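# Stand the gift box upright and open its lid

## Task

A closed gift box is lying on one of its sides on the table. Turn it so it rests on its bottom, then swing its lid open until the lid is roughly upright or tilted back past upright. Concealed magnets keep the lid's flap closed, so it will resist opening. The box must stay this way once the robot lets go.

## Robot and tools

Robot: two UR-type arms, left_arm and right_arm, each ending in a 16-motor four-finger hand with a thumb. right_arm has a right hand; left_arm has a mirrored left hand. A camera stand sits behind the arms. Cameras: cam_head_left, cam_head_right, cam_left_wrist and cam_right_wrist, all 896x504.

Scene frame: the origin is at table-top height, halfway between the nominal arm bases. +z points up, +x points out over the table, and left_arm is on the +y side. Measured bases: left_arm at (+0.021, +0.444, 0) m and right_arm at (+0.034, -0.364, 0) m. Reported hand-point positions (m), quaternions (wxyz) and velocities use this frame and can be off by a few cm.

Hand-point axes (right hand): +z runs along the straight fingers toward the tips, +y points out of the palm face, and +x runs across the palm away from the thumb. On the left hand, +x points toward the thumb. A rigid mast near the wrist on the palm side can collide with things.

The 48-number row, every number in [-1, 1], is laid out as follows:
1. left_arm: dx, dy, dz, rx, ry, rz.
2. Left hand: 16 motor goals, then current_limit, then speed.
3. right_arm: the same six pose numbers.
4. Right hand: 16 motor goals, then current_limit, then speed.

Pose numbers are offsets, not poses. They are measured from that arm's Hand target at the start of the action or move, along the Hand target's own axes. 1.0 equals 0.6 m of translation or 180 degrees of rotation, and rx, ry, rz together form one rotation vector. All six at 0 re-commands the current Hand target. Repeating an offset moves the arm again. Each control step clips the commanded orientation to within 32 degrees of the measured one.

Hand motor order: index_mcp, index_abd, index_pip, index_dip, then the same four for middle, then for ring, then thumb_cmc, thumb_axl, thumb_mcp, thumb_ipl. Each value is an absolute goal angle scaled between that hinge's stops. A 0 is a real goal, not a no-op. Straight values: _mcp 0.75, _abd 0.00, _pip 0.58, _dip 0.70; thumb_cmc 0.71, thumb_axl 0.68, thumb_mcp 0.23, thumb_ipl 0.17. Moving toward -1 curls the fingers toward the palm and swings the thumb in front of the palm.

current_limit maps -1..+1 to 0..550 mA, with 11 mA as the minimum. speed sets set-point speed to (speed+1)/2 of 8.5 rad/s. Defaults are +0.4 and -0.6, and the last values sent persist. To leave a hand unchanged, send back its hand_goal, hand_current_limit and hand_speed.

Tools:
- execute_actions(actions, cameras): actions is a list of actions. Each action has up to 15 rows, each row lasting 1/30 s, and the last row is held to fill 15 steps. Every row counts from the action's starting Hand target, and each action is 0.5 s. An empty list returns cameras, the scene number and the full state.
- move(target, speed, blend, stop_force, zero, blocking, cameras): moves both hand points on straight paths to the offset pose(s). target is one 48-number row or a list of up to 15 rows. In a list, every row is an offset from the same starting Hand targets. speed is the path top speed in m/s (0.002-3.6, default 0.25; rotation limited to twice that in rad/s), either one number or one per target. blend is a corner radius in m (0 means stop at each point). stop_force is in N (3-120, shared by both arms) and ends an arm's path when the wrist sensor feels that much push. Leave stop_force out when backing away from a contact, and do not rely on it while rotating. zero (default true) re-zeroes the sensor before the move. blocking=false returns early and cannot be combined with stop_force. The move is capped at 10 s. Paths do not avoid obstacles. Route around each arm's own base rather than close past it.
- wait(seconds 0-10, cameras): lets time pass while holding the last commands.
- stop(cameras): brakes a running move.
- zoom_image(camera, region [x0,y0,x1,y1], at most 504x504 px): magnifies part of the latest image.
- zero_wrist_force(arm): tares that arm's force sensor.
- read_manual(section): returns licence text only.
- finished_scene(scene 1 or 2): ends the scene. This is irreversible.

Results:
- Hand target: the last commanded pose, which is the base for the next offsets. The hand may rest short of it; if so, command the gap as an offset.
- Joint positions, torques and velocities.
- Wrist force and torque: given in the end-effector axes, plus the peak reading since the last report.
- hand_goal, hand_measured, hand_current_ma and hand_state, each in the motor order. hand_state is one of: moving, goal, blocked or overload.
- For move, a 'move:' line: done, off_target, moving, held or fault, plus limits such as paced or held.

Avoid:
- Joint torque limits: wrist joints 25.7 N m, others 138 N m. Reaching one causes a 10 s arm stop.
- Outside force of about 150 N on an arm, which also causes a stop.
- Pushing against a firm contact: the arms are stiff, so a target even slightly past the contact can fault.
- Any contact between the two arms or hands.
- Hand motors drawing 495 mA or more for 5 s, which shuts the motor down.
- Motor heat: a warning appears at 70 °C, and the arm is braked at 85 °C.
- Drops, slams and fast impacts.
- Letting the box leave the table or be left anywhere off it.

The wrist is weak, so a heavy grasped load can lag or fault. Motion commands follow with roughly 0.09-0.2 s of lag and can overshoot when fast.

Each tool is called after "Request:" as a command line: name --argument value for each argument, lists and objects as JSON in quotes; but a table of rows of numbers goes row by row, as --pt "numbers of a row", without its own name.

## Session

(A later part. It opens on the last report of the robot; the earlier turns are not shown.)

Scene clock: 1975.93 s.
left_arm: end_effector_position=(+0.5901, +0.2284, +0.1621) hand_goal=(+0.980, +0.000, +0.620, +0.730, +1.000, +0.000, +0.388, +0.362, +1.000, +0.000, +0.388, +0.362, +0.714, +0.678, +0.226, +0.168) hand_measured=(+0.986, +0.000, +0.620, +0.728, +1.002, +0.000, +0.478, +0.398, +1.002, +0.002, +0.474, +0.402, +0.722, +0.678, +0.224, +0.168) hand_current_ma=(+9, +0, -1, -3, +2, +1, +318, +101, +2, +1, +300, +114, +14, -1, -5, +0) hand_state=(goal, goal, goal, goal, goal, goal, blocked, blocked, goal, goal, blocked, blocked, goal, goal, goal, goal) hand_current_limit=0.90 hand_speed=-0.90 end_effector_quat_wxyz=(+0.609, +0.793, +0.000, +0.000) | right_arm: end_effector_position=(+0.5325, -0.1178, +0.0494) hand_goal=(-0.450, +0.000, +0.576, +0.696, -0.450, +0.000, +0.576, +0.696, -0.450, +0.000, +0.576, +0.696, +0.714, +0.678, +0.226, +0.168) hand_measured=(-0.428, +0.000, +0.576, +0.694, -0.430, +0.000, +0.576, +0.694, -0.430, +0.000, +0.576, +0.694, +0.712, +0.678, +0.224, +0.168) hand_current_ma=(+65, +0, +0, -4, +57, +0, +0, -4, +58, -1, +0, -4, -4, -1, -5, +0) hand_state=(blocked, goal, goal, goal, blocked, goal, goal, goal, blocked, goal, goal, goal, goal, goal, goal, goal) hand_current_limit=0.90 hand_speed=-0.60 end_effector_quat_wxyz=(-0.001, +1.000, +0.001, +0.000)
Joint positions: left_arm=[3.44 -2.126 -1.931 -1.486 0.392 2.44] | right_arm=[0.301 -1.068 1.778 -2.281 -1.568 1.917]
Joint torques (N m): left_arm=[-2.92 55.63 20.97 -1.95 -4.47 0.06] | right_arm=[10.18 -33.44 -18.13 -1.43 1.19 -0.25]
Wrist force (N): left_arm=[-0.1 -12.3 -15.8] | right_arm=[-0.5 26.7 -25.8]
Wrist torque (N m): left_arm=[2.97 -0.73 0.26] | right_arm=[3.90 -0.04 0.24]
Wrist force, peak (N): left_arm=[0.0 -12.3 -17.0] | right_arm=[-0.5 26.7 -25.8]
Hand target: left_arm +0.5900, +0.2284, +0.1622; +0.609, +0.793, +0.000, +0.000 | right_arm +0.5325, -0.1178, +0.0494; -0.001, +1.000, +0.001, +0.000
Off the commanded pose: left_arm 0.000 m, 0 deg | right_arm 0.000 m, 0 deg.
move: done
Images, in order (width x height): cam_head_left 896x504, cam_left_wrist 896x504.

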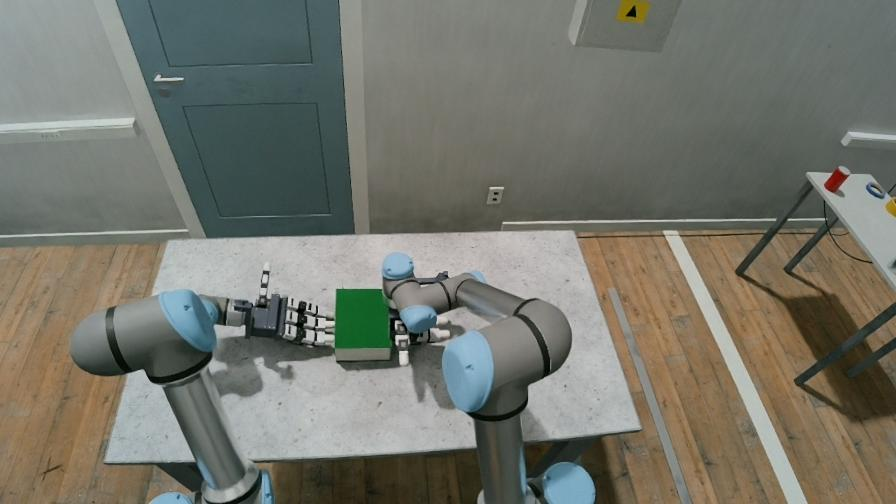

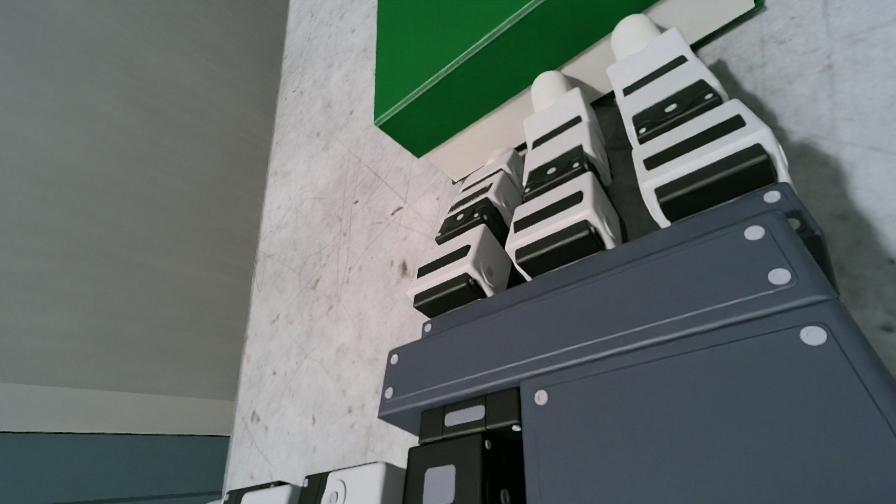

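Request:
move --pt "0 0.0161 -0.0063 0 0 0 0.98 0 0.62 0.73 1.0 0 0.387 0.362 1.0 0 0.387 0.362 0.714 0.678 0.226 0.168 0.9 -0.9 0 0 0 0 0 0 -0.45 0 0.576 0.696 -0.45 0 0.576 0.696 -0.45 0 0.576 0.696 0.714 0.678 0.226 0.168 0.9 -0.6" --speed 0.01 --cameras '["cam_left_wrist","cam_head_left"]'

Request:
zoom_image --camera "cam_left_wrist" --region '[320, 0, 680, 180]'

Request:
zoom_image --camera "cam_head_left" --region '[280, 270, 440, 380]'

Scene clock: 1990.27 s.
left_arm: end_effector_position=(+0.5900, +0.2295, +0.1724) hand_goal=(+0.980, +0.000, +0.620, +0.730, +1.000, +0.000, +0.388, +0.362, +1.000, +0.000, +0.388, +0.362, +0.714, +0.678, +0.226, +0.168) hand_measured=(+0.986, +0.000, +0.620, +0.728, +1.002, +0.000, +0.488, +0.400, +1.002, +0.000, +0.482, +0.404, +0.722, +0.678, +0.224, +0.168) hand_current_ma=(+9, +0, -1, -3, +2, -1, +361, +105, +2, +0, +338, +124, +14, -1, -5, +0) hand_state=(goal, goal, goal, goal, goal, goal, blocked, blocked, goal, goal, blocked, blocked, goal, goal, goal, goal) hand_current_limit=0.90 hand_speed=-0.90 end_effector_quat_wxyz=(+0.609, +0.793, +0.000, +0.000) | right_arm: end_effector_position=(+0.5325, -0.1178, +0.0494) hand_goal=(-0.450, +0.000, +0.576, +0.696, -0.450, +0.000, +0.576, +0.696, -0.450, +0.000, +0.576, +0.696, +0.714, +0.678, +0.226, +0.168) hand_measured=(-0.428, +0.000, +0.576, +0.694, -0.430, +0.000, +0.576, +0.694, -0.430, +0.000, +0.576, +0.694, +0.712, +0.678, +0.224, +0.168) hand_current_ma=(+65, +0, +0, -4, +57, +0, +0, -4, +58, -1, +0, -4, -4, -1, -5, +0) hand_state=(blocked, goal, goal, goal, blocked, goal, goal, goal, blocked, goal, goal, goal, goal, goal, goal, goal) hand_current_limit=0.90 hand_speed=-0.60 end_effector_quat_wxyz=(-0.001, +1.000, +0.001, +0.000)
Joint positions: left_arm=[3.442 -2.106 -1.927 -1.514 0.393 2.444] | right_arm=[0.301 -1.068 1.778 -2.281 -1.568 1.917]
Joint torques (N m): left_arm=[-5.74 55.15 21.06 -2.05 -2.97 1.47] | right_arm=[11.23 -33.09 -18.02 -1.62 2.62 -0.17]
Wrist force (N): left_arm=[-0.2 -13.4 -21.0] | right_arm=[-0.2 32.4 -22.1]
Wrist torque (N m): left_arm=[3.55 -0.99 0.29] | right_arm=[3.73 0.06 0.42]
Wrist force, peak (N): left_arm=[-0.2 -13.2 -22.5] | right_arm=[-0.1 32.3 -22.2]
Hand target: left_arm +0.5900, +0.2295, +0.1726; +0.609, +0.793, +0.000, +0.000 | right_arm +0.5325, -0.1178, +0.0494; -0.001, +1.000, +0.001, +0.000
Off the commanded pose: left_arm 0.000 m, 0 deg | right_arm 0.000 m, 0 deg.
move: done
Images, in order (width x height): cam_head_left 896x504, cam_left_wrist 896x504.

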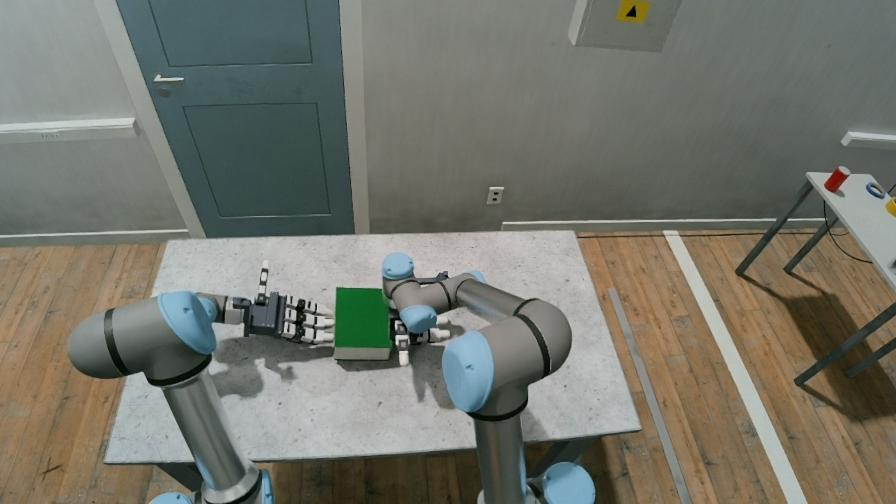

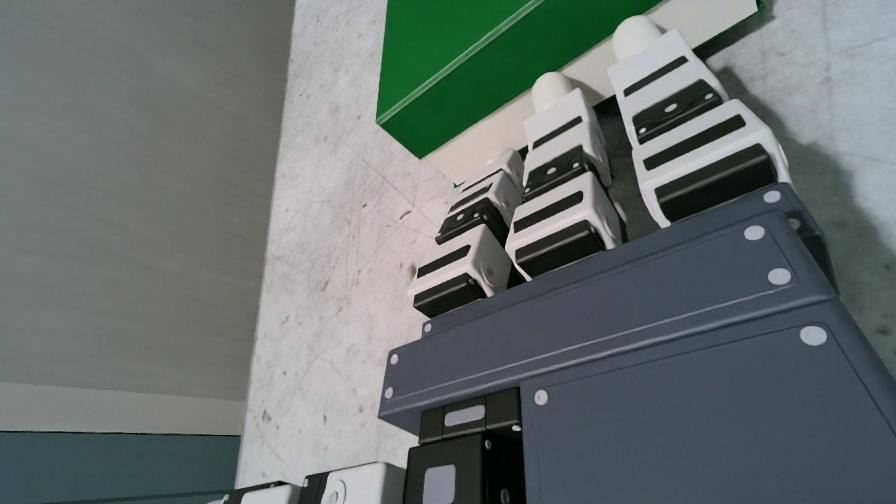

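Scaled by 1.400 from the camera's 896x504 image, which has a finer 1280x720 frame.

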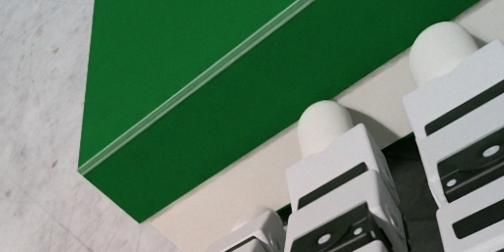

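Scaled by 3.150 from the camera's 896x504 image, which has a finer 1280x720 frame.

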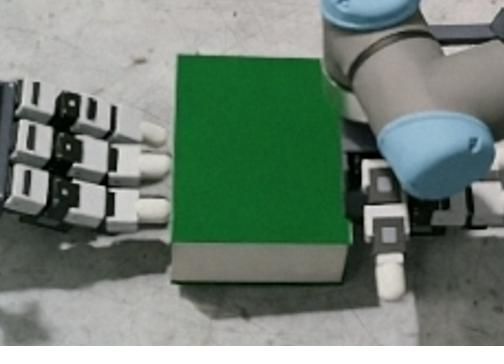

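Request:
move --pt "0 -0.0385 0.0135 0 0 0 0.98 0 0.62 0.73 1.0 0 0.387 0.362 1.0 0 0.387 0.362 0.714 0.678 0.226 0.168 0.9 -0.6 0 0 0 0 0 0 -0.45 0 0.576 0.696 -0.45 0 0.576 0.696 -0.45 0 0.576 0.696 0.714 0.678 0.226 0.168 0.9 -0.6" --pt "0 -0.0515 -0.0348 0 0 0 0.98 0 0.62 0.73 1.0 0 0.387 0.362 1.0 0 0.387 0.362 0.714 0.678 0.226 0.168 0.9 -0.6 0 0 0 0 0 0 -0.45 0 0.576 0.696 -0.45 0 0.576 0.696 -0.45 0 0.576 0.696 0.714 0.678 0.226 0.168 0.9 -0.6" --speed 0.02

Request:
move --pt "0 0 0 0 0 0 0.89 0 0.577 0.696 1.0 0 0.635 0.159 1.0 0 0.635 0.159 0.714 0.678 0.226 0.168 0.9 -0.6 0 0 0 0 0 0 -0.45 0 0.576 0.696 -0.45 0 0.576 0.696 -0.45 0 0.576 0.696 0.714 0.678 0.226 0.168 0.9 -0.6" --cameras '["cam_left_wrist"]'

Request:
zoom_image --camera "cam_left_wrist" --region '[320, 0, 680, 180]'

Scene clock: 2075.00 s.
left_arm: end_effector_position=(+0.5900, +0.2575, +0.1481) hand_goal=(+0.980, +0.000, +0.620, +0.730, +1.000, +0.000, +0.388, +0.362, +1.000, +0.000, +0.388, +0.362, +0.714, +0.678, +0.226, +0.168) hand_measured=(+0.962, +0.000, +0.608, +0.722, +1.000, +0.000, +0.396, +0.366, +1.000, +0.000, +0.394, +0.366, +0.722, +0.678, +0.224, +0.168) hand_current_ma=(-44, +1, -25, -13, +0, -1, +15, +6, +0, +0, +12, +6, +14, -1, -5, +0) hand_state=(goal, goal, goal, goal, goal, goal, goal, goal, goal, goal, goal, goal, goal, goal, goal, goal) hand_current_limit=0.90 hand_speed=-0.60 end_effector_quat_wxyz=(+0.609, +0.793, +0.000, +0.000) | right_arm: end_effector_position=(+0.5325, -0.1178, +0.0494) hand_goal=(-0.450, +0.000, +0.576, +0.696, -0.450, +0.000, +0.576, +0.696, -0.450, +0.000, +0.576, +0.696, +0.714, +0.678, +0.226, +0.168) hand_measured=(-0.428, +0.000, +0.576, +0.694, -0.430, +0.000, +0.576, +0.694, -0.430, +0.000, +0.576, +0.694, +0.712, +0.678, +0.224, +0.168) hand_current_ma=(+65, +0, +0, -4, +57, +0, +0, -4, +58, -1, +0, -4, -4, -1, -5, +0) hand_state=(blocked, goal, goal, goal, blocked, goal, goal, goal, blocked, goal, goal, goal, goal, goal, goal, goal) hand_current_limit=0.90 hand_speed=-0.60 end_effector_quat_wxyz=(-0.001, +1.000, +0.001, +0.000)
Joint positions: left_arm=[3.492 -2.156 -1.91 -1.554 0.431 2.525] | right_arm=[0.301 -1.068 1.778 -2.281 -1.568 1.917]
Joint torques (N m): left_arm=[7.76 27.09 20.66 -1.15 0.75 1.84] | right_arm=[-0.96 -32.64 -18.3 -1.54 -2.11 -0.21]
Wrist force (N): left_arm=[0.5 2.0 -0.3] | right_arm=[4.6 -1.0 -17.7]
Wrist torque (N m): left_arm=[0.01 -0.06 -0.29] | right_arm=[1.96 -0.43 0.45]
Wrist force, peak (N): left_arm=[-0.4 -7.7 -27.1] | right_arm=[-0.3 32.4 -21.9]
Hand target: left_arm +0.5900, +0.2577, +0.1481; +0.609, +0.793, +0.000, +0.000 | right_arm +0.5325, -0.1178, +0.0494; -0.001, +1.000, +0.001, +0.000
Off the commanded pose: left_arm 0.000 m, 0 deg | right_arm 0.000 m, 0 deg.
move: done

Scene clock: 2075.50 s.
left_arm: end_effector_position=(+0.5900, +0.2577, +0.1481) hand_goal=(+0.890, +0.000, +0.578, +0.696, +1.000, +0.000, +0.636, +0.160, +1.000, +0.000, +0.636, +0.160, +0.714, +0.678, +0.226, +0.168) hand_measured=(+0.908, +0.000, +0.584, +0.700, +1.000, +0.000, +0.636, +0.164, +1.000, +0.000, +0.636, +0.164, +0.722, +0.678, +0.224, +0.168) hand_current_ma=(+43, +1, +8, +4, +0, -1, -1, +6, +0, +0, -1, +6, +14, -1, -5, +0) hand_state=(goal, goal, goal, goal, goal, goal, goal, goal, goal, goal, goal, goal, goal, goal, goal, goal) hand_current_limit=0.90 hand_speed=-0.60 end_effector_quat_wxyz=(+0.609, +0.793, +0.000, +0.000) | right_arm: end_effector_position=(+0.5325, -0.1178, +0.0494) hand_goal=(-0.450, +0.000, +0.576, +0.696, -0.450, +0.000, +0.576, +0.696, -0.450, +0.000, +0.576, +0.696, +0.714, +0.678, +0.226, +0.168) hand_measured=(-0.428, +0.000, +0.576, +0.694, -0.430, +0.000, +0.576, +0.694, -0.430, +0.000, +0.576, +0.694, +0.712, +0.678, +0.224, +0.168) hand_current_ma=(+65, +0, +0, -4, +57, +0, +0, -4, +58, -1, +0, -4, -4, -1, -5, +0) hand_state=(blocked, goal, goal, goal, blocked, goal, goal, goal, blocked, goal, goal, goal, goal, goal, goal, goal) hand_current_limit=0.90 hand_speed=-0.60 end_effector_quat_wxyz=(-0.001, +1.000, +0.001, +0.000)
Joint positions: left_arm=[3.492 -2.156 -1.91 -1.554 0.432 2.525] | right_arm=[0.301 -1.068 1.778 -2.281 -1.568 1.917]
Joint torques (N m): left_arm=[7.91 28.39 20.75 -0.86 0.47 2.11] | right_arm=[-0.52 -32.34 -18.42 -1.52 -2.11 -0.24]
Wrist force (N): left_arm=[0.4 1.0 -0.9] | right_arm=[4.3 -0.9 -17.7]
Wrist torque (N m): left_arm=[0.21 -0.06 -0.32] | right_arm=[1.95 -0.41 0.43]
Wrist force, peak (N): left_arm=[0.2 2.2 -0.5] | right_arm=[4.4 -0.8 -18.0]
Hand target: left_arm +0.5900, +0.2577, +0.1481; +0.609, +0.793, +0.000, +0.000 | right_arm +0.5325, -0.1178, +0.0494; -0.001, +1.000, +0.001, +0.000
Off the commanded pose: left_arm 0.000 m, 0 deg | right_arm 0.000 m, 0 deg.
move: done
Images, in order (width x height): cam_left_wrist 896x504.

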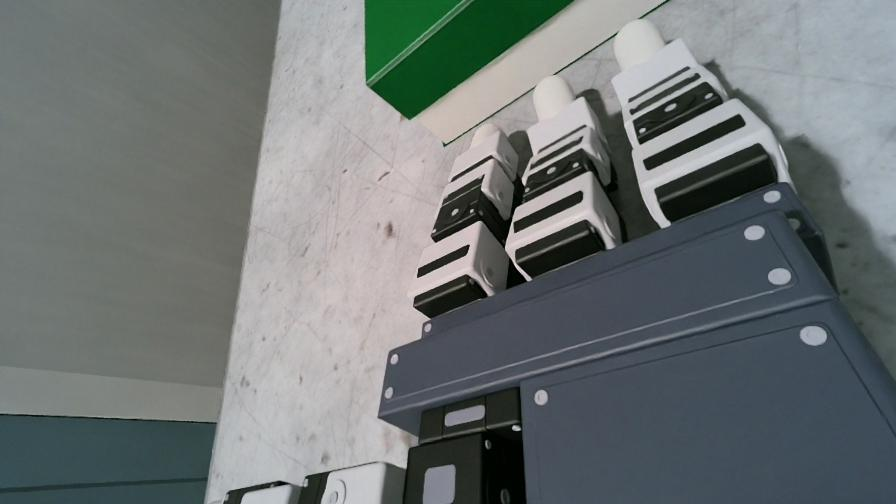

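Scaled by 1.400 from the camera's 896x504 image, which has a finer 1280x720 frame.

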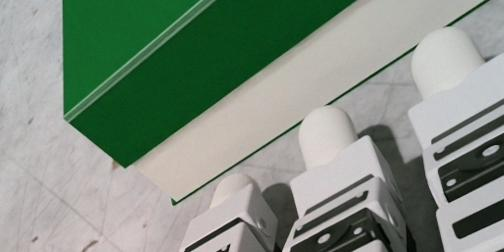

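Request:
move --pt "0 0.0135 0.0827 0 0 0 0.89 0 0.577 0.696 1.0 0 0.635 0.159 1.0 0 0.635 0.159 0.714 0.678 0.226 0.168 0.9 -0.6 0 0 0 0 0 0 -0.45 0 0.576 0.696 -0.45 0 0.576 0.696 -0.45 0 0.576 0.696 0.714 0.678 0.226 0.168 0.9 -0.6" --speed 0.008 --stop_force 25 --cameras '["cam_left_wrist"]'

Request:
zoom_image --camera "cam_left_wrist" --region '[320, 0, 680, 180]'

Scene clock: 2090.60 s.
left_arm: end_effector_position=(+0.5901, +0.2247, +0.1448) hand_goal=(+0.890, +0.000, +0.578, +0.696, +1.000, +0.000, +0.636, +0.160, +1.000, +0.000, +0.636, +0.160, +0.714, +0.678, +0.226, +0.168) hand_measured=(+0.914, -0.002, +0.584, +0.692, +0.984, +0.000, +0.634, +0.162, +0.984, +0.000, +0.634, +0.162, +0.722, +0.678, +0.224, +0.168) hand_current_ma=(+63, -1, +11, -7, -39, +0, -4, +4, -41, +0, -2, +3, +14, -1, -5, +0) hand_state=(blocked, goal, goal, goal, goal, goal, goal, goal, goal, goal, goal, goal, goal, goal, goal, goal) hand_current_limit=0.90 hand_speed=-0.60 end_effector_quat_wxyz=(+0.609, +0.793, +0.000, +0.000) | right_arm: end_effector_position=(+0.5325, -0.1178, +0.0494) hand_goal=(-0.450, +0.000, +0.576, +0.696, -0.450, +0.000, +0.576, +0.696, -0.450, +0.000, +0.576, +0.696, +0.714, +0.678, +0.226, +0.168) hand_measured=(-0.428, +0.000, +0.576, +0.694, -0.430, +0.000, +0.576, +0.694, -0.430, +0.000, +0.576, +0.694, +0.712, +0.678, +0.224, +0.168) hand_current_ma=(+65, +0, +0, -4, +57, +0, +0, -4, +58, -1, +0, -4, -4, -1, -5, +0) hand_state=(blocked, goal, goal, goal, blocked, goal, goal, goal, blocked, goal, goal, goal, goal, goal, goal, goal) hand_current_limit=0.90 hand_speed=-0.60 end_effector_quat_wxyz=(-0.001, +1.000, +0.001, +0.000)
Joint positions: left_arm=[3.433 -2.161 -1.939 -1.432 0.387 2.429] | right_arm=[0.301 -1.068 1.778 -2.281 -1.568 1.917]
Joint torques (N m): left_arm=[-4.46 34.9 16.37 -1.69 2.29 1.57] | right_arm=[12.92 -31.48 -17.72 -1.55 4.97 -0.43]
Wrist force (N): left_arm=[0.1 9.3 -23.4] | right_arm=[-4.0 18.9 -26.8]
Wrist torque (N m): left_arm=[1.97 0.44 -0.48] | right_arm=[3.25 0.00 0.87]
Wrist force, peak (N): left_arm=[-0.6 11.2 -32.6] | right_arm=[-4.1 19.3 -27.0]
Hand target: left_arm +0.5901, +0.2247, +0.1449; +0.609, +0.793, +0.000, +0.001 (not the last commanded pose) | right_arm +0.5325, -0.1178, +0.0494; -0.001, +1.000, +0.001, +0.000
Off the commanded pose: left_arm 0.017 m, 0 deg | right_arm 0.000 m, 0 deg.
move: contact (left_arm)
Images, in order (width x height): cam_left_wrist 896x504.

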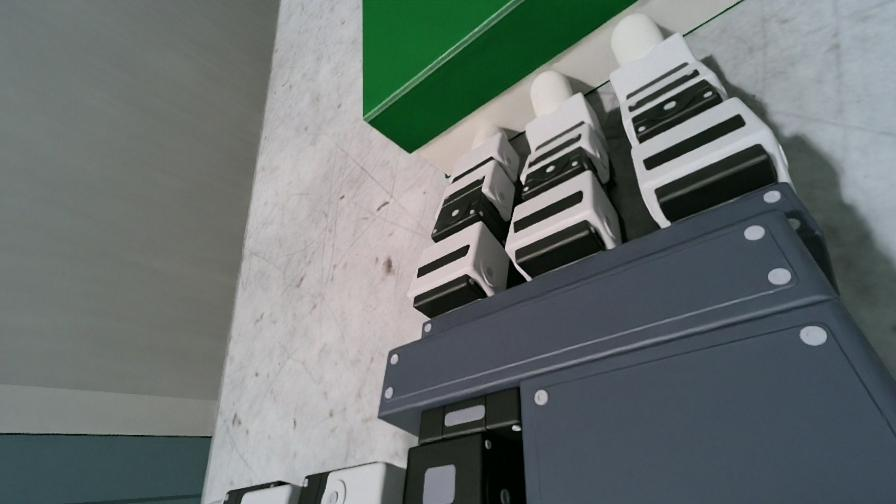

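Scaled by 1.400 from the camera's 896x504 image, which has a finer 1280x720 frame.

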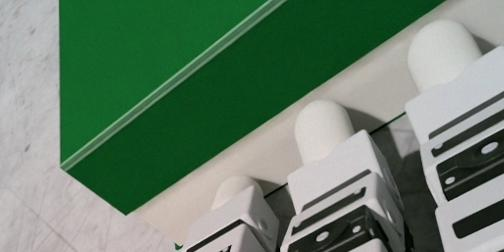

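Request:
move --pt "0 0 0 0 0 0 0.92 0 0.577 0.696 0.85 0 0.55 0.12 0.85 0 0.55 0.12 0.714 0.678 0.226 0.168 0.75 -0.9 0 0 0 0 0 0 -0.45 0 0.576 0.696 -0.45 0 0.576 0.696 -0.45 0 0.576 0.696 0.714 0.678 0.226 0.168 0.9 -0.6"

Request:
wait --seconds 2 --cameras '["cam_left_wrist"]'

Request:
zoom_image --camera "cam_left_wrist" --region '[320, 0, 680, 180]'

Scene clock: 2102.47 s.
left_arm: end_effector_position=(+0.5901, +0.2247, +0.1449) hand_goal=(+0.920, +0.000, +0.578, +0.696, +0.850, +0.000, +0.550, +0.120, +0.850, +0.000, +0.550, +0.120, +0.714, +0.678, +0.226, +0.168) hand_measured=(+0.924, +0.000, +0.574, +0.684, +0.982, +0.000, +0.610, +0.140, +0.982, +0.000, +0.610, +0.146, +0.722, +0.678, +0.224, +0.168) hand_current_ma=(+5, -1, -5, -23, +481, +0, +186, +46, +481, +0, +187, +64, +14, -1, -5, +0) hand_state=(goal, goal, goal, goal, blocked, goal, blocked, goal, blocked, goal, blocked, blocked, goal, goal, goal, goal) hand_current_limit=0.75 hand_speed=-0.90 end_effector_quat_wxyz=(+0.609, +0.793, +0.000, +0.001) | right_arm: end_effector_position=(+0.5325, -0.1178, +0.0494) hand_goal=(-0.450, +0.000, +0.576, +0.696, -0.450, +0.000, +0.576, +0.696, -0.450, +0.000, +0.576, +0.696, +0.714, +0.678, +0.226, +0.168) hand_measured=(-0.428, +0.000, +0.576, +0.694, -0.430, +0.000, +0.576, +0.694, -0.430, +0.000, +0.576, +0.694, +0.712, +0.678, +0.224, +0.168) hand_current_ma=(+65, +0, +0, -4, +57, +0, +0, -4, +58, -1, +0, -4, -4, -1, -5, +0) hand_state=(blocked, goal, goal, goal, blocked, goal, goal, goal, blocked, goal, goal, goal, goal, goal, goal, goal) hand_current_limit=0.90 hand_speed=-0.60 end_effector_quat_wxyz=(-0.001, +1.000, +0.001, +0.000)
Joint positions: left_arm=[3.433 -2.161 -1.939 -1.432 0.387 2.429] | right_arm=[0.301 -1.068 1.778 -2.281 -1.568 1.917]
Joint torques (N m): left_arm=[-6.65 45.98 16.75 -1.57 0.13 1.39] | right_arm=[13 -32.18 -18.13 -1.48 5.05 -0.45]
Wrist force (N): left_arm=[0.3 1.4 -23.7] | right_arm=[-4.4 19.2 -26.7]
Wrist torque (N m): left_arm=[2.53 0.33 -0.11] | right_arm=[3.28 0.04 0.85]
Wrist force, peak (N): left_arm=[0.4 8.6 -24.8] | right_arm=[-4.3 19.4 -27.0]
Hand target: left_arm +0.5901, +0.2247, +0.1449; +0.609, +0.793, +0.000, +0.001 | right_arm +0.5325, -0.1178, +0.0494; -0.001, +1.000, +0.001, +0.000
Off the commanded pose: left_arm 0.000 m, 0 deg | right_arm 0.000 m, 0 deg.
move: done

Scene clock: 2104.47 s.
left_arm: end_effector_position=(+0.5901, +0.2247, +0.1449) hand_goal=(+0.920, +0.000, +0.578, +0.696, +0.850, +0.000, +0.550, +0.120, +0.850, +0.000, +0.550, +0.120, +0.714, +0.678, +0.226, +0.168) hand_measured=(+0.924, +0.000, +0.574, +0.684, +0.982, +0.000, +0.610, +0.140, +0.982, +0.000, +0.610, +0.146, +0.722, +0.678, +0.224, +0.168) hand_current_ma=(+5, -1, -5, -23, +481, +0, +186, +46, +481, +0, +187, +64, +14, -1, -5, +0) hand_state=(goal, goal, goal, goal, blocked, goal, blocked, goal, blocked, goal, blocked, blocked, goal, goal, goal, goal) hand_current_limit=0.75 hand_speed=-0.90 end_effector_quat_wxyz=(+0.609, +0.793, +0.000, +0.001) | right_arm: end_effector_position=(+0.5325, -0.1178, +0.0494) hand_goal=(-0.450, +0.000, +0.576, +0.696, -0.450, +0.000, +0.576, +0.696, -0.450, +0.000, +0.576, +0.696, +0.714, +0.678, +0.226, +0.168) hand_measured=(-0.428, +0.000, +0.576, +0.694, -0.430, +0.000, +0.576, +0.694, -0.430, +0.000, +0.576, +0.694, +0.712, +0.678, +0.224, +0.168) hand_current_ma=(+65, +0, +0, -4, +57, +0, +0, -4, +58, -1, +0, -4, -4, -1, -5, +0) hand_state=(blocked, goal, goal, goal, blocked, goal, goal, goal, blocked, goal, goal, goal, goal, goal, goal, goal) hand_current_limit=0.90 hand_speed=-0.60 end_effector_quat_wxyz=(-0.001, +1.000, +0.001, +0.000)
Joint positions: left_arm=[3.433 -2.161 -1.939 -1.432 0.387 2.429] | right_arm=[0.301 -1.068 1.778 -2.281 -1.568 1.917]
Joint torques (N m): left_arm=[-12.55 45.57 15.11 -1.43 -1.3 0.39] | right_arm=[12.95 -31.78 -17.48 -1.49 5.05 -0.33]
Wrist force (N): left_arm=[0.4 1.0 -23.7] | right_arm=[-4.0 19.2 -26.8]
Wrist torque (N m): left_arm=[2.52 0.34 -0.11] | right_arm=[3.30 0.01 0.88]
Wrist force, peak (N): left_arm=[0.3 1.3 -23.9] | right_arm=[-4.2 19.3 -27.0]
Hand target: left_arm +0.5901, +0.2247, +0.1449; +0.609, +0.793, +0.000, +0.001 | right_arm +0.5325, -0.1178, +0.0494; -0.001, +1.000, +0.001, +0.000
Off the commanded pose: left_arm 0.000 m, 0 deg | right_arm 0.000 m, 0 deg.
wait: 2.00 s; at rest by 0.17 s
Images, in order (width x height): cam_left_wrist 896x504.

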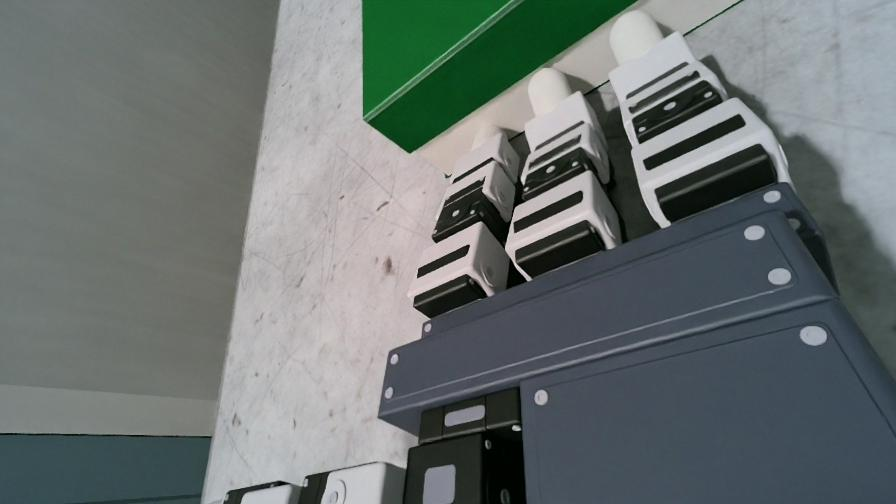

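Scaled by 1.400 from the camera's 896x504 image, which has a finer 1280x720 frame.

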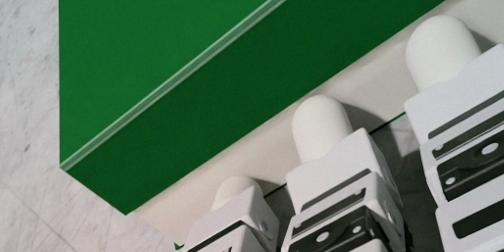

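Request:
move --pt "0 0.0161 -0.003 0 0 0 0.96 0 0.577 0.696 0.97 0 0.53 0.1 0.97 0 0.53 0.1 0.714 0.678 0.226 0.168 0.8 -0.9 0 0 0 0 0 0 -0.45 0 0.576 0.696 -0.45 0 0.576 0.696 -0.45 0 0.576 0.696 0.714 0.678 0.226 0.168 0.9 -0.6" --speed 0.01 --cameras '["cam_left_wrist"]'

Request:
zoom_image --camera "cam_left_wrist" --region '[320, 0, 680, 180]'

Scene clock: 2113.20 s.
left_arm: end_effector_position=(+0.5901, +0.2240, +0.1545) hand_goal=(+0.960, +0.000, +0.578, +0.696, +0.970, +0.000, +0.530, +0.100, +0.970, +0.000, +0.530, +0.100, +0.714, +0.678, +0.226, +0.168) hand_measured=(+0.966, +0.002, +0.578, +0.694, +0.998, +0.000, +0.616, +0.128, +1.000, +0.000, +0.612, +0.134, +0.722, +0.678, +0.224, +0.168) hand_current_ma=(+9, +2, -1, -3, +81, +0, +304, +75, +83, +0, +287, +92, +14, -1, -5, +0) hand_state=(goal, goal, goal, goal, blocked, goal, blocked, blocked, blocked, goal, blocked, blocked, goal, goal, goal, goal) hand_current_limit=0.80 hand_speed=-0.90 end_effector_quat_wxyz=(+0.609, +0.793, +0.000, +0.001) | right_arm: end_effector_position=(+0.5325, -0.1178, +0.0494) hand_goal=(-0.450, +0.000, +0.576, +0.696, -0.450, +0.000, +0.576, +0.696, -0.450, +0.000, +0.576, +0.696, +0.714, +0.678, +0.226, +0.168) hand_measured=(-0.428, +0.000, +0.576, +0.694, -0.430, +0.000, +0.576, +0.694, -0.430, +0.000, +0.576, +0.694, +0.712, +0.678, +0.224, +0.168) hand_current_ma=(+65, +0, +0, -4, +57, +0, +0, -4, +58, -1, +0, -4, -4, -1, -5, +0) hand_state=(blocked, goal, goal, goal, blocked, goal, goal, goal, blocked, goal, goal, goal, goal, goal, goal, goal) hand_current_limit=0.90 hand_speed=-0.60 end_effector_quat_wxyz=(-0.001, +1.000, +0.001, +0.000)
Joint positions: left_arm=[3.432 -2.141 -1.937 -1.451 0.386 2.426] | right_arm=[0.301 -1.068 1.778 -2.281 -1.568 1.917]
Joint torques (N m): left_arm=[-15.02 59.08 22.21 -2.2 -6.16 -1.42] | right_arm=[12.77 -31.17 -18.11 -1.47 2.22 -0.52]
Wrist force (N): left_arm=[0.0 -12.8 -14.4] | right_arm=[-0.2 24.3 -23.2]
Wrist torque (N m): left_arm=[2.70 -0.67 0.42] | right_arm=[3.51 -0.17 0.25]
Wrist force, peak (N): left_arm=[0.4 1.2 -24.0] | right_arm=[-0.2 24.3 -23.2]
Hand target: left_arm +0.5901, +0.2240, +0.1547; +0.609, +0.793, +0.000, +0.001 | right_arm +0.5325, -0.1178, +0.0494; -0.001, +1.000, +0.001, +0.000
Off the commanded pose: left_arm 0.000 m, 0 deg | right_arm 0.000 m, 0 deg.
move: done
Images, in order (width x height): cam_left_wrist 896x504.

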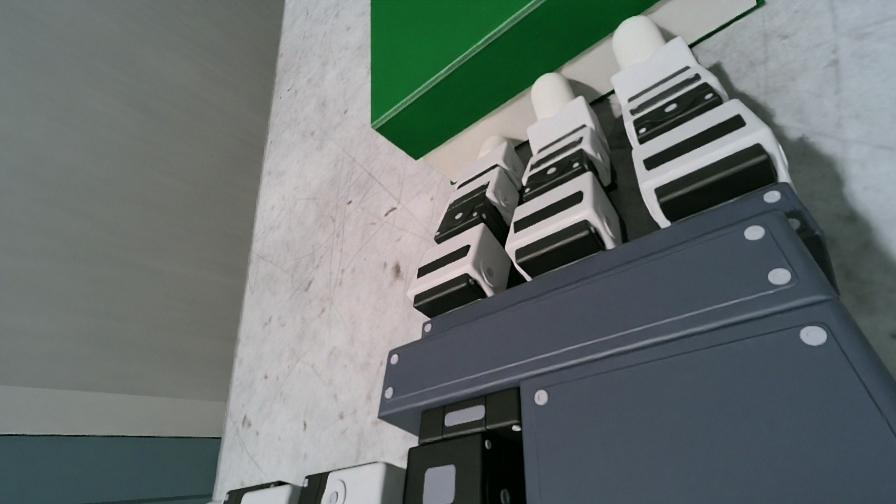

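Scaled by 1.400 from the camera's 896x504 image, which has a finer 1280x720 frame.

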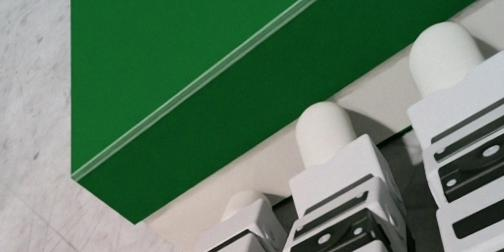

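Request:
move --pt "0 0.0022 0.008 0 0 0 1.0 0 0.62 0.73 1.0 0 0.48 0.08 1.0 0 0.48 0.08 0.714 0.678 0.226 0.168 0.9 -0.9 0 0 0 0 0 0 -0.45 0 0.576 0.696 -0.45 0 0.576 0.696 -0.45 0 0.576 0.696 0.714 0.678 0.226 0.168 0.9 -0.6" --speed 0.01 --cameras '["cam_left_wrist"]'

Request:
zoom_image --camera "cam_left_wrist" --region '[320, 0, 680, 180]'

Scene clock: 2123.23 s.
left_arm: end_effector_position=(+0.5901, +0.2190, +0.1548) hand_goal=(+1.000, +0.000, +0.620, +0.730, +1.000, +0.000, +0.480, +0.080, +1.000, +0.000, +0.480, +0.080, +0.714, +0.678, +0.226, +0.168) hand_measured=(+1.000, +0.000, +0.616, +0.726, +1.002, -0.002, +0.692, +0.060, +1.002, -0.002, +0.684, +0.066, +0.722, +0.678, +0.224, +0.168) hand_current_ma=(+0, +1, -5, -6, +4, -1, +523, -49, +5, -1, +523, -31, +14, -1, -5, +0) hand_state=(goal, goal, goal, goal, goal, goal, blocked, goal, goal, goal, blocked, goal, goal, goal, goal, goal) hand_current_limit=0.90 hand_speed=-0.90 end_effector_quat_wxyz=(+0.609, +0.793, +0.000, +0.001) | right_arm: end_effector_position=(+0.5325, -0.1179, +0.0495) hand_goal=(-0.450, +0.000, +0.576, +0.696, -0.450, +0.000, +0.576, +0.696, -0.450, +0.000, +0.576, +0.696, +0.714, +0.678, +0.226, +0.168) hand_measured=(-0.428, +0.000, +0.576, +0.694, -0.430, +0.000, +0.576, +0.694, -0.430, +0.000, +0.576, +0.694, +0.712, +0.678, +0.224, +0.168) hand_current_ma=(+65, +0, +0, -4, +57, +0, +0, -4, +58, -1, +0, -4, -4, -1, -5, +0) hand_state=(blocked, goal, goal, goal, blocked, goal, goal, goal, blocked, goal, goal, goal, goal, goal, goal, goal) hand_current_limit=0.90 hand_speed=-0.60 end_effector_quat_wxyz=(-0.001, +1.000, +0.001, +0.000)
Joint positions: left_arm=[3.423 -2.141 -1.941 -1.432 0.379 2.41] | right_arm=[0.301 -1.068 1.778 -2.281 -1.568 1.917]
Joint torques (N m): left_arm=[-43.1 26.32 -7.69 0.09 -8.6 -1.77] | right_arm=[33.98 -28.02 -18.1 -4.51 11.87 -0.51]
Wrist force (N): left_arm=[0.1 -20.1 -64.9] | right_arm=[-1.9 64.6 -39.7]
Wrist torque (N m): left_arm=[8.08 -3.03 0.79] | right_arm=[5.72 -0.68 0.35]
Wrist force, peak (N): left_arm=[0.1 -20.1 -64.9] | right_arm=[-2.1 64.4 -40.0]
Hand target: left_arm +0.5901, +0.2190, +0.1547; +0.609, +0.793, +0.000, +0.001 | right_arm +0.5325, -0.1178, +0.0494; -0.001, +1.000, +0.001, +0.000
Off the commanded pose: left_arm 0.000 m, 0 deg | right_arm 0.000 m, 0 deg.
move: done
Images, in order (width x height): cam_left_wrist 896x504.

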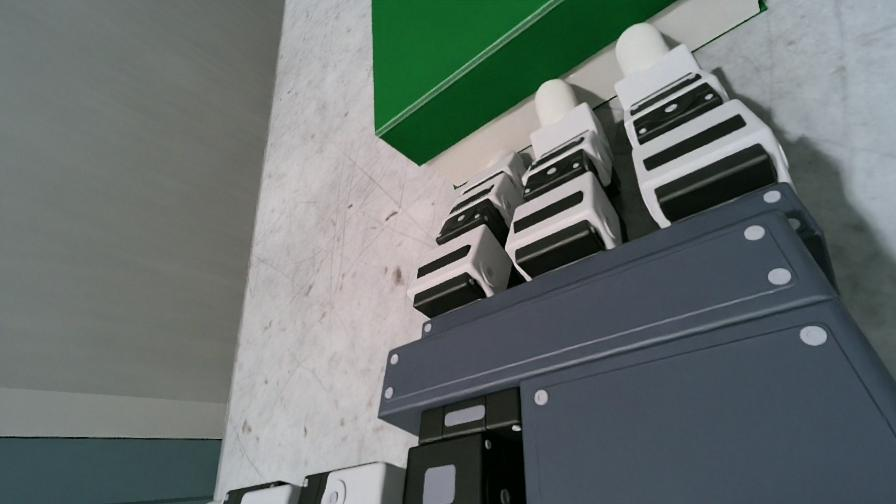

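Scaled by 1.400 from the camera's 896x504 image, which has a finer 1280x720 frame.

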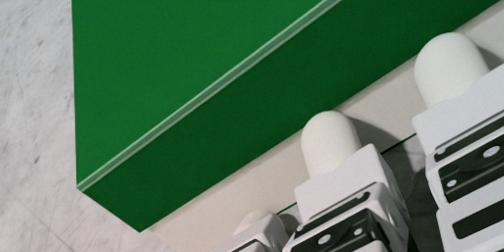

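Request:
move --pt "0 -0.002 -0.03 0 0 0 0.93 0 0.6 0.71 1.0 0 0.635 0.159 1.0 0 0.635 0.159 0.714 0.678 0.226 0.168 0.9 -0.6 0 0 0 0 0 0 -0.45 0 0.576 0.696 -0.45 0 0.576 0.696 -0.45 0 0.576 0.696 0.714 0.678 0.226 0.168 0.9 -0.6" --pt "0 -0.025 -0.025 0 0 0 0.93 0 0.6 0.71 1.0 0 0.635 0.159 1.0 0 0.635 0.159 0.714 0.678 0.226 0.168 0.9 -0.6 0 0 0 0 0 0 -0.45 0 0.576 0.696 -0.45 0 0.576 0.696 -0.45 0 0.576 0.696 0.714 0.678 0.226 0.168 0.9 -0.6" --speed 0.02 --cameras '["cam_left_wrist"]'

Scene clock: 2133.53 s.
left_arm: end_effector_position=(+0.5901, +0.2373, +0.1441) hand_goal=(+0.930, +0.000, +0.600, +0.710, +1.000, +0.000, +0.636, +0.160, +1.000, +0.000, +0.636, +0.160, +0.714, +0.678, +0.226, +0.168) hand_measured=(+0.938, +0.000, +0.602, +0.712, +0.978, +0.000, +0.614, +0.158, +0.974, -0.002, +0.628, +0.158, +0.722, +0.678, +0.224, +0.168) hand_current_ma=(+16, +1, +2, +2, -56, -1, +0, -4, -71, -1, +0, -4, +15, -1, -5, +0) hand_state=(goal, goal, goal, goal, blocked, goal, overload, goal, blocked, goal, overload, goal, goal, goal, goal, goal) hand_current_limit=0.90 hand_speed=-0.60 end_effector_quat_wxyz=(+0.609, +0.793, +0.000, +0.001) | right_arm: end_effector_position=(+0.5325, -0.1178, +0.0494) hand_goal=(-0.450, +0.000, +0.576, +0.696, -0.450, +0.000, +0.576, +0.696, -0.450, +0.000, +0.576, +0.696, +0.714, +0.678, +0.226, +0.168) hand_measured=(-0.428, +0.000, +0.576, +0.694, -0.430, +0.000, +0.576, +0.694, -0.430, +0.000, +0.576, +0.694, +0.712, +0.678, +0.224, +0.168) hand_current_ma=(+64, +0, +0, -4, +57, +0, +0, -4, +57, -1, +0, -4, -4, -1, -5, +0) hand_state=(blocked, goal, goal, goal, blocked, goal, goal, goal, blocked, goal, goal, goal, goal, goal, goal, goal) hand_current_limit=0.90 hand_speed=-0.60 end_effector_quat_wxyz=(-0.001, +1.000, +0.001, +0.000)
Joint positions: left_arm=[3.456 -2.163 -1.928 -1.477 0.403 2.468] | right_arm=[0.301 -1.068 1.778 -2.281 -1.568 1.917]
Joint torques (N m): left_arm=[6.26 25.93 -0.42 3.56 1.07 -0.09] | right_arm=[-4.92 -24.9 -18.45 -2.04 -3.29 -0.52]
Wrist force (N): left_arm=[0.3 6.4 -3.6] | right_arm=[-1.2 -0.3 -20.3]
Wrist torque (N m): left_arm=[0.45 -0.12 -0.51] | right_arm=[2.02 0.02 -0.04]
Wrist force, peak (N): left_arm=[0.3 -19.7 -66.0] | right_arm=[-1.9 64.9 -40.3]
Hand target: left_arm +0.5901, +0.2373, +0.1441; +0.609, +0.793, +0.000, +0.001 | right_arm +0.5325, -0.1178, +0.0494; -0.001, +1.000, +0.001, +0.000
Off the commanded pose: left_arm 0.000 m, 0 deg | right_arm 0.000 m, 0 deg.
HAND FAULT: one or more motors of the hand drew too much current for too long and shut down. This happened once since the last result. The arm does not stop for it. Each such motor holds nothing for 10 seconds from its own shutdown, also while the arm is stopped by a fault of its own. Then it runs to the goal last written, under the current limit last written. A HAND FAULT can take a little off the scene's score.
move: done
Images, in order (width x height): cam_left_wrist 896x504.

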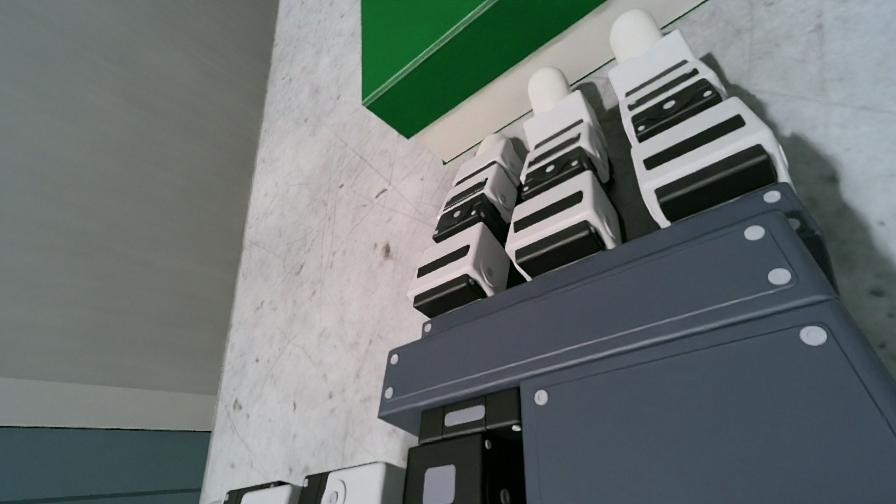

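Request:
move --pt "0 0.207 -0.1935 0 0 0 0.754 0 0.577 0.696 0.754 0 0.577 0.696 0.754 0 0.577 0.696 0.714 0.678 0.226 0.168 0.9 -0.6 0 0 0 0 0 0 -0.45 0 0.576 0.696 -0.45 0 0.576 0.696 -0.45 0 0.576 0.696 0.714 0.678 0.226 0.168 0.9 -0.6" --pt "-0.483 0.1435 -0.1472 0 0.483 -0.1294 0.35 0 0.577 0.696 0.35 0 0.577 0.696 1.0 0 0.095 0.696 0.714 0.678 0.226 0.168 0.9 -0.6 0 0 0 0 0 0 -0.45 0 0.576 0.696 -0.45 0 0.576 0.696 -0.45 0 0.576 0.696 0.714 0.678 0.226 0.168 0.9 -0.6" --speed 0.15 --cameras '["all"]'

Scene clock: 2192.23 s.
left_arm: end_effector_position=(+0.4530, +0.3092, +0.2731) hand_goal=(+0.754, +0.000, +0.578, +0.696, +0.754, +0.000, +0.578, +0.696, +0.754, +0.000, +0.578, +0.696, +0.714, +0.678, +0.226, +0.168) hand_measured=(+0.772, +0.000, +0.584, +0.700, +0.774, +0.000, +0.586, +0.694, +0.776, -0.002, +0.584, +0.694, +0.722, +0.678, +0.224, +0.168) hand_current_ma=(+48, +1, +10, +5, +48, -1, +13, -4, +61, -1, +11, -3, +17, -1, -5, +0) hand_state=(goal, goal, goal, goal, goal, goal, goal, goal, blocked, goal, goal, goal, goal, goal, goal, goal) hand_current_limit=0.90 hand_speed=-0.60 end_effector_quat_wxyz=(+0.573, +0.747, +0.272, +0.200) | right_arm: end_effector_position=(+0.5325, -0.1178, +0.0494) hand_goal=(-0.450, +0.000, +0.576, +0.696, -0.450, +0.000, +0.576, +0.696, -0.450, +0.000, +0.576, +0.696, +0.714, +0.678, +0.226, +0.168) hand_measured=(-0.428, +0.000, +0.576, +0.694, -0.430, +0.000, +0.576, +0.694, -0.430, +0.000, +0.576, +0.694, +0.712, +0.678, +0.224, +0.168) hand_current_ma=(+64, +0, +0, -4, +57, +0, +0, -4, +57, -1, +0, -4, -4, -1, -5, +0) hand_state=(blocked, goal, goal, goal, blocked, goal, goal, goal, blocked, goal, goal, goal, goal, goal, goal, goal) hand_current_limit=0.90 hand_speed=-0.60 end_effector_quat_wxyz=(-0.001, +1.000, +0.001, +0.000)
Joint positions: left_arm=[3.824 -1.356 -2.772 -0.572 0.267 1.545] | right_arm=[0.301 -1.068 1.778 -2.281 -1.568 1.917]
Joint torques (N m): left_arm=[-6.1 -8.01 23.05 0.66 -3.66 1.67] | right_arm=[-5.36 -37.18 -18.12 -2.17 -3.2 -0.56]
Wrist force (N): left_arm=[0.4 2.1 -1.2] | right_arm=[-1.2 -0.3 -20.4]
Wrist torque (N m): left_arm=[0.40 -0.05 -0.37] | right_arm=[2.05 0.01 -0.04]
Wrist force, peak (N): left_arm=[0.5 7.2 -2.2] | right_arm=[-1.2 -0.4 -20.9]
Hand target: left_arm +0.4530, +0.3093, +0.2731; +0.573, +0.747, +0.272, +0.200 (not the last commanded pose) | right_arm +0.5325, -0.1178, +0.0494; -0.001, +1.000, +0.001, +0.000
Off the commanded pose: left_arm 0.155 m, 51 deg | right_arm 0.000 m, 0 deg.
led back after a hold (left arm): the arm was led back toward your command in small steps, so it may still be short of it.
move: held (left_arm; a check stopped the path); path passed 1 of 2 targets; target 2's new numbers were not sent; limits=held
pose unreachable (left arm): on one or more control steps of this call, first in action 0 (counted from 0), this arm could not follow its commanded pose, so it was not sent that pose on those steps. It may still have moved: this result reports where it is.
cause: moving toward the commanded pose would bring two parts of the arm too close to each other (joints 3 (elbow) and 4 (wrist 1) lie between them).

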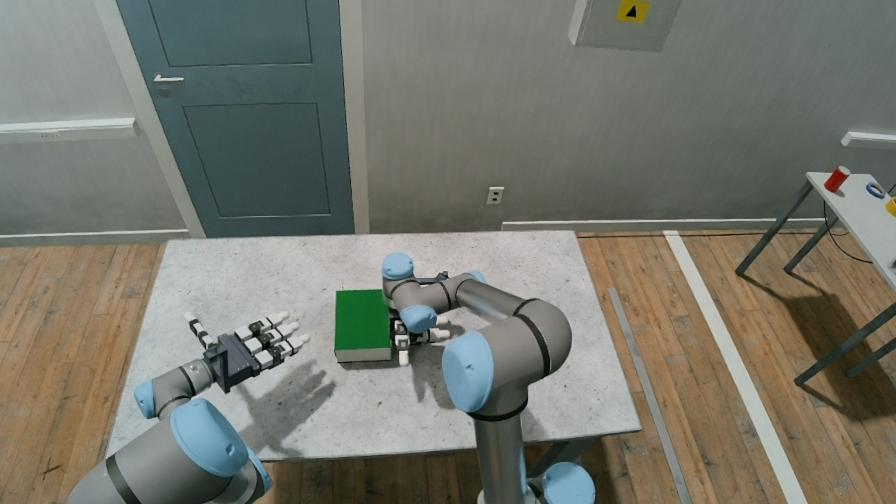

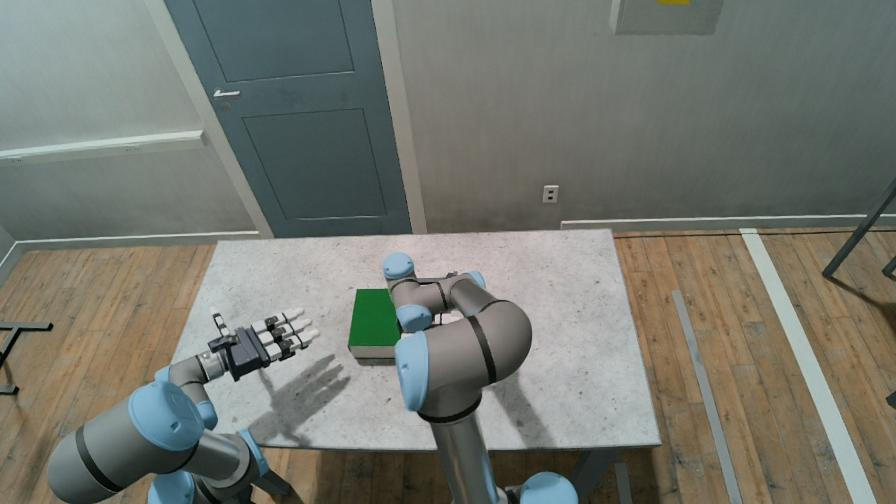

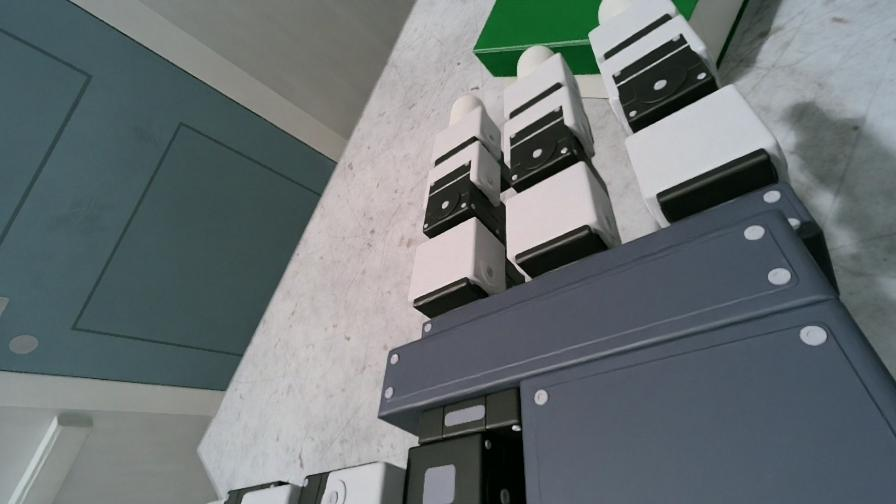

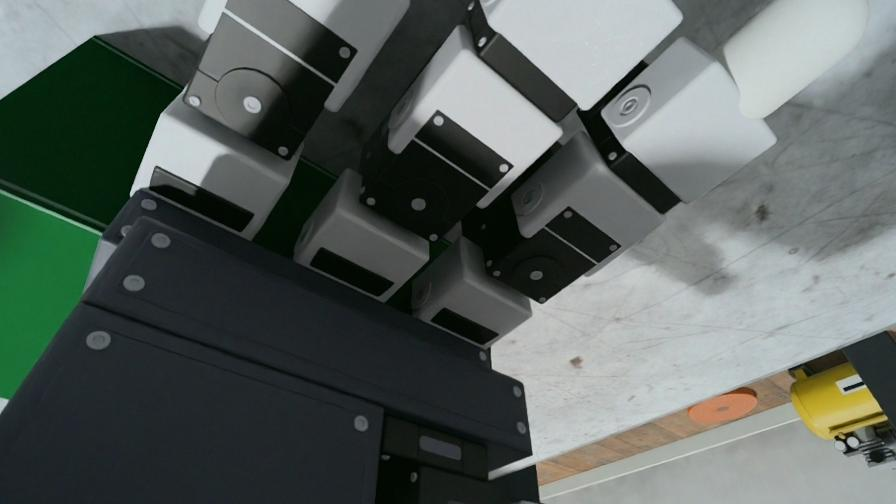

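Request:
move --pt "0.186 0.0618 0.1215 0 -0.2152 0.0577 0.89 0 0.46 0.66 1.0 0 0.635 0.159 1.0 0 0.635 0.159 0.714 0.678 0.226 0.168 0.9 -0.6 0 0 0 0 0 0 -0.45 0 0.576 0.696 -0.45 0 0.576 0.696 -0.45 0 0.576 0.696 0.714 0.678 0.226 0.168 0.9 -0.6" --pt "0.1193 -0.1463 0.2595 0 -0.2152 0.0577 0.89 0 0.46 0.66 1.0 0 0.635 0.159 1.0 0 0.635 0.159 0.714 0.678 0.226 0.168 0.9 -0.6 0 0 0 0 0 0 -0.45 0 0.576 0.696 -0.45 0 0.576 0.696 -0.45 0 0.576 0.696 0.714 0.678 0.226 0.168 0.9 -0.6" --speed 0.15 --cameras '["cam_left_wrist"]'

Request:
zoom_image --camera "cam_left_wrist" --region '[320, 0, 680, 180]'

Scene clock: 2329.67 s.
left_arm: end_effector_position=(+0.5877, +0.2557, +0.1465) hand_goal=(+0.890, +0.000, +0.460, +0.660, +1.000, +0.000, +0.636, +0.160, +1.000, +0.000, +0.636, +0.160, +0.714, +0.678, +0.226, +0.168) hand_measured=(+0.896, +0.000, +0.466, +0.664, +1.000, +0.000, +0.636, +0.164, +1.000, -0.002, +0.636, +0.164, +0.722, +0.678, +0.224, +0.168) hand_current_ma=(+12, +1, +11, +5, +0, -1, +0, +6, +0, -1, +0, +6, +17, -1, -5, +0) hand_state=(goal, goal, goal, goal, goal, goal, goal, goal, goal, goal, goal, goal, goal, goal, goal, goal) hand_current_limit=0.90 hand_speed=-0.60 end_effector_quat_wxyz=(+0.610, +0.792, -0.001, -0.009) | right_arm: end_effector_position=(+0.5325, -0.1178, +0.0494) hand_goal=(-0.450, +0.000, +0.576, +0.696, -0.450, +0.000, +0.576, +0.696, -0.450, +0.000, +0.576, +0.696, +0.714, +0.678, +0.226, +0.168) hand_measured=(-0.428, +0.000, +0.576, +0.694, -0.430, +0.000, +0.576, +0.694, -0.430, +0.000, +0.576, +0.694, +0.712, +0.678, +0.224, +0.168) hand_current_ma=(+64, +0, +0, -4, +57, +0, +0, -4, +57, -1, +0, -4, -4, -1, -5, +0) hand_state=(blocked, goal, goal, goal, blocked, goal, goal, goal, blocked, goal, goal, goal, goal, goal, goal, goal) hand_current_limit=0.90 hand_speed=-0.60 end_effector_quat_wxyz=(-0.001, +1.000, +0.001, +0.000)
Joint positions: left_arm=[3.489 -2.161 -1.904 -1.578 0.441 2.534] | right_arm=[0.301 -1.068 1.778 -2.281 -1.568 1.917]
Joint torques (N m): left_arm=[-6.52 28.33 0.8 2.96 -2.69 -1.25] | right_arm=[-5.38 -37.17 -17.77 -2.15 -3.25 -0.58]
Wrist force (N): left_arm=[0.4 3.1 -1.7] | right_arm=[-1.1 -0.1 -20.6]
Wrist torque (N m): left_arm=[0.42 -0.09 -0.20] | right_arm=[2.08 0.01 -0.03]
Wrist force, peak (N): left_arm=[0.5 3.2 -1.9] | right_arm=[-1.2 -0.1 -20.9]
Hand target: left_arm +0.5877, +0.2557, +0.1464; +0.610, +0.792, -0.001, -0.009 | right_arm +0.5325, -0.1178, +0.0494; -0.001, +1.000, +0.001, +0.000
Off the commanded pose: left_arm 0.000 m, 0 deg | right_arm 0.000 m, 0 deg.
move: done
Images, in order (width x height): cam_left_wrist 896x504.

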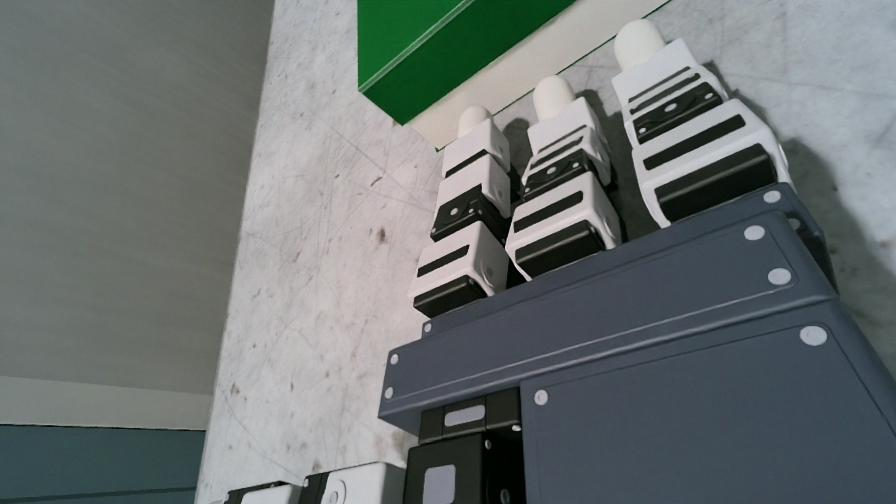

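Scaled by 1.400 from the camera's 896x504 image, which has a finer 1280x720 frame.

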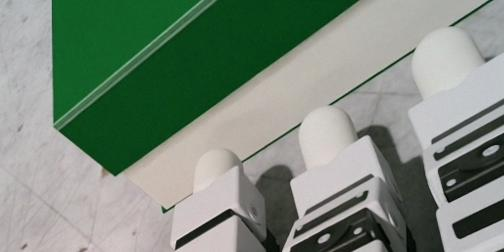

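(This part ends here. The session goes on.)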